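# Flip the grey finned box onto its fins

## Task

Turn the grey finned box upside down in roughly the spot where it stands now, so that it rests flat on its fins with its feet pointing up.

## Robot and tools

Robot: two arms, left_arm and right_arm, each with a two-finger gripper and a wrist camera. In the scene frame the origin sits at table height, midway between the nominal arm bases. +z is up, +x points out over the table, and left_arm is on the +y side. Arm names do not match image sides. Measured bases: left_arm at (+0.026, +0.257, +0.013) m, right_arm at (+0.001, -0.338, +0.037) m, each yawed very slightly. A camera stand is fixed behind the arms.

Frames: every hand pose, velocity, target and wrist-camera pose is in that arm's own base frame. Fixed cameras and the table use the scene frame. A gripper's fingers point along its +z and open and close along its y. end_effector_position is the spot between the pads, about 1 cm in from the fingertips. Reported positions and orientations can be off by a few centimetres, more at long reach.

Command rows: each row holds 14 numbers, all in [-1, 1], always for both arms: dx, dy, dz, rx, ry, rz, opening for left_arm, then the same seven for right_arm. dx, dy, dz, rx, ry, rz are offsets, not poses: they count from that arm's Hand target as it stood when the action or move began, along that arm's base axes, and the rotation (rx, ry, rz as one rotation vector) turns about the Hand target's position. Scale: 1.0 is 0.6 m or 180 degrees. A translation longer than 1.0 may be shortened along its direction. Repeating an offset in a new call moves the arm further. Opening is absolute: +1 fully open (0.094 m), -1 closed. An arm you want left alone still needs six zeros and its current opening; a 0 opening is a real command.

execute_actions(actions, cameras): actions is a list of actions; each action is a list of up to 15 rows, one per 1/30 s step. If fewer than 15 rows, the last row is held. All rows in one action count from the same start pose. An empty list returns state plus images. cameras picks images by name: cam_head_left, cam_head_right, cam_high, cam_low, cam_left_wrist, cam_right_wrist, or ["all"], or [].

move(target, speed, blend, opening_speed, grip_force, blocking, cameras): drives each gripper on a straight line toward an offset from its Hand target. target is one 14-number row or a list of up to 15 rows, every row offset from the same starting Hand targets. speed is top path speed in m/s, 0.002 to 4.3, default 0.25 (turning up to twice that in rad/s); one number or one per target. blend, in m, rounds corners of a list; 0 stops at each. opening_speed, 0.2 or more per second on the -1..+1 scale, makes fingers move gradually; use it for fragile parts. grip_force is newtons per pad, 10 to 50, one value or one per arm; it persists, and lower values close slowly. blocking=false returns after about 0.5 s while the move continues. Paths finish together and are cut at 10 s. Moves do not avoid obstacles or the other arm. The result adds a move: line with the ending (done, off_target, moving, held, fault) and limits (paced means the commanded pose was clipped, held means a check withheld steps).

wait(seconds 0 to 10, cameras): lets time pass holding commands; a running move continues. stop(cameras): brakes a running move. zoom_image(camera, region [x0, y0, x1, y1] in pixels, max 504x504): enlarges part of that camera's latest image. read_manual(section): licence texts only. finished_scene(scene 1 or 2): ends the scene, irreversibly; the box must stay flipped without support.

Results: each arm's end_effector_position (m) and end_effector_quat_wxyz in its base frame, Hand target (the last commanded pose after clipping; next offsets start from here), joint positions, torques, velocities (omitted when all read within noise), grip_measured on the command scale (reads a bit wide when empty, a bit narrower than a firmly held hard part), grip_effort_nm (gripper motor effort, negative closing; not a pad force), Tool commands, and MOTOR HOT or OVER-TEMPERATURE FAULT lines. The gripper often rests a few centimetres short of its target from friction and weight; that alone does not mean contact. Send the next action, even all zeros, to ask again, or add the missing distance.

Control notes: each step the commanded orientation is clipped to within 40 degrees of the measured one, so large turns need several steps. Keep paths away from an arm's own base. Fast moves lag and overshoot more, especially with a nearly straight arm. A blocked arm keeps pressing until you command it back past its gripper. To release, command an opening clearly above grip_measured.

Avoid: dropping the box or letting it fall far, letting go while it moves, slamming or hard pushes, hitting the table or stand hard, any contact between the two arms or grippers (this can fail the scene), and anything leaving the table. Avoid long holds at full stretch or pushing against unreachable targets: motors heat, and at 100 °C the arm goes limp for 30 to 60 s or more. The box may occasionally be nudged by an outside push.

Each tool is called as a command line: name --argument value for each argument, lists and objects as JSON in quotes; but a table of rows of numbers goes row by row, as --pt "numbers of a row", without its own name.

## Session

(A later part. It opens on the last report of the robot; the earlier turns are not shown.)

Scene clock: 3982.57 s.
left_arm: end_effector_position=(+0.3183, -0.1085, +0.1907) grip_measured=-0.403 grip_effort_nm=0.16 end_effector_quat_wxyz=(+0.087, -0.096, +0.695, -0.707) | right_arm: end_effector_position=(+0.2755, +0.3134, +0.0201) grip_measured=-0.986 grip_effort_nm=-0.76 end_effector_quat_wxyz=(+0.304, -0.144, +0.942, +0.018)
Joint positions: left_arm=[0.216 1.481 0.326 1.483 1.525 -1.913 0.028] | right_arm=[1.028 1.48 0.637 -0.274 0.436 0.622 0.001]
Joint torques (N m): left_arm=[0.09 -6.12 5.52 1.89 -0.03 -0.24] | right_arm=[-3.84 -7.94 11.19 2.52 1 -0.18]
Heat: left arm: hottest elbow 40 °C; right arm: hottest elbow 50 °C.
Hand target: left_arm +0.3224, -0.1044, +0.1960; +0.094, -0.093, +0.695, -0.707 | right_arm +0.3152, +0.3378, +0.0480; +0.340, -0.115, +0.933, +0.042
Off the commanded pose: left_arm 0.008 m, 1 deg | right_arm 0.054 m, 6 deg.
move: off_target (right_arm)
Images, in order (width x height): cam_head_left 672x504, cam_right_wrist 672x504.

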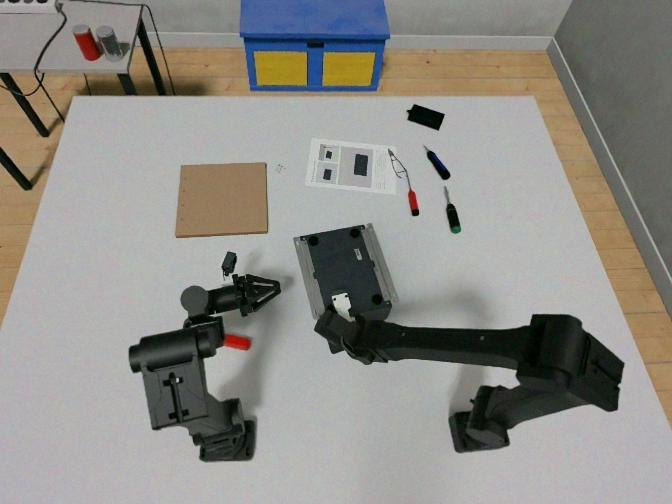

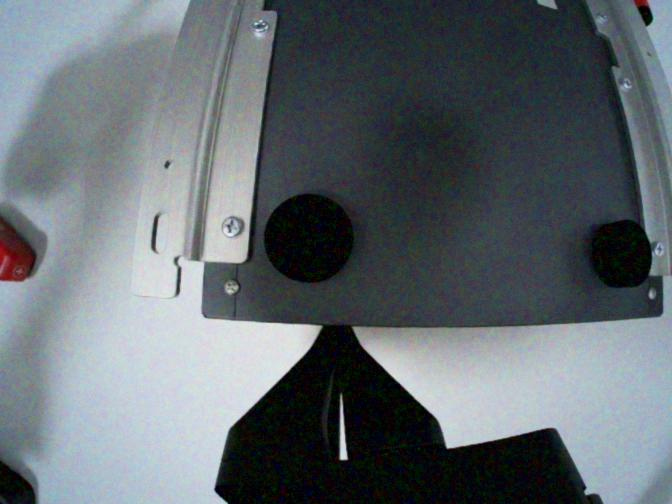

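move --pt "0 0 0 0 0 0 -0.4 -0.21 -0.1 -0.015 0 0 0 -1" --pt "0 0.05 0 0 0 0 -0.4 -0.22 -0.13 0.22 0 0 0 -1" --speed '[0.12, 0.25]' --blend '[0.02, 0]' --cameras '["cam_head_left", "cam_low", "cam_high", "cam_right_wrist"]'

Scene clock: 4004.83 s.
left_arm: end_effector_position=(+0.3226, -0.0786, +0.1906) grip_measured=-0.403 grip_effort_nm=0.16 end_effector_quat_wxyz=(+0.111, -0.122, +0.695, -0.700) | right_arm: end_effector_position=(+0.1823, +0.2447, +0.1583) grip_measured=-0.986 grip_effort_nm=-0.76 end_effector_quat_wxyz=(+0.330, -0.119, +0.936, +0.022)
Joint positions: left_arm=[0.314 1.475 0.326 1.483 1.553 -1.921 0.028] | right_arm=[1.247 0.91 0.623 -0.909 0.574 0.882 0.001]
Joint torques (N m): left_arm=[0.09 -6.59 4.77 2 -0.03 -0.24] | right_arm=[0.79 -2.26 11.41 1.05 0.54 0.06]
Heat: left arm: hottest elbow 40 °C; right arm: hottest elbow 51 °C.
Hand target: left_arm +0.3225, -0.0745, +0.1960; +0.094, -0.093, +0.695, -0.707 | right_arm +0.1832, +0.2598, +0.1800; +0.340, -0.115, +0.933, +0.042
Off the commanded pose: left_arm 0.007 m, 4 deg | right_arm 0.026 m, 3 deg.
joint sent to its limit (left arm) — joint 5 (wrist yaw), upper limit. The joint targets are off in orientation, not in position.
move: off_target (left_arm, right_arm)
Images, in order (width x height): cam_head_left 672x504, cam_high 672x504, cam_low 672x504, cam_right_wrist 672x504.

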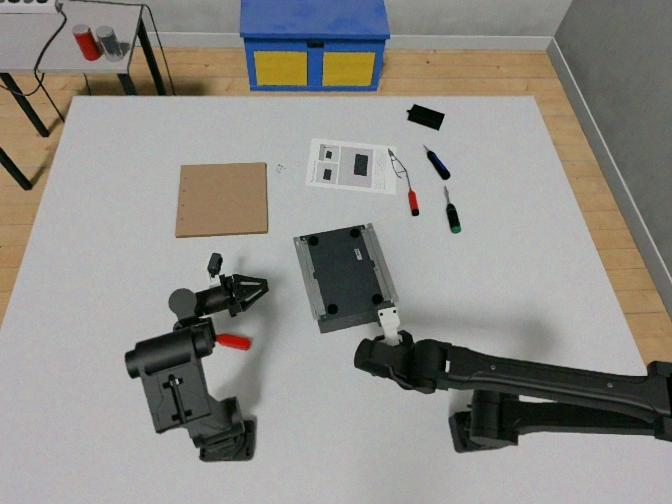

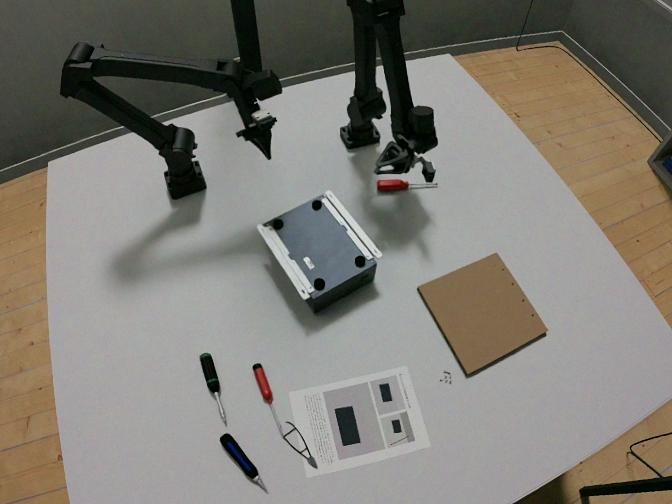

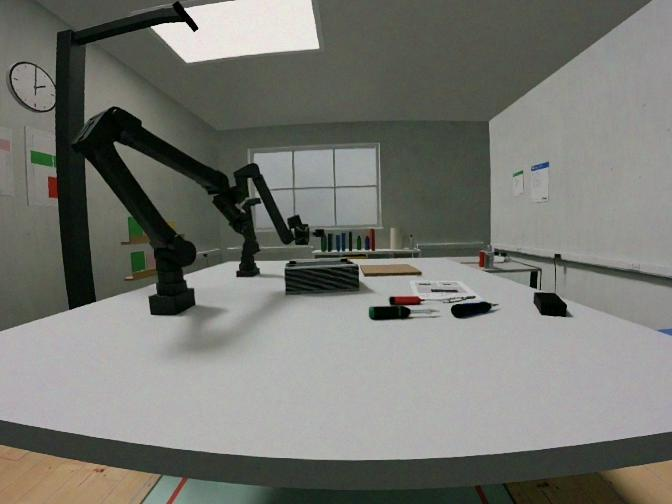

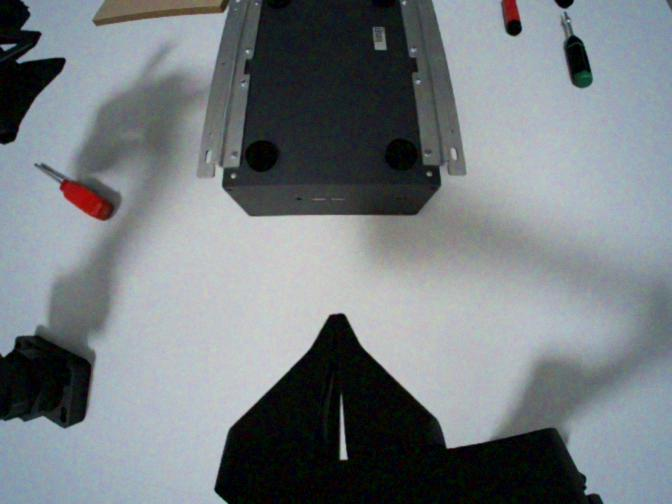

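finished_scene --scene 1

The scene is finished: the task was done.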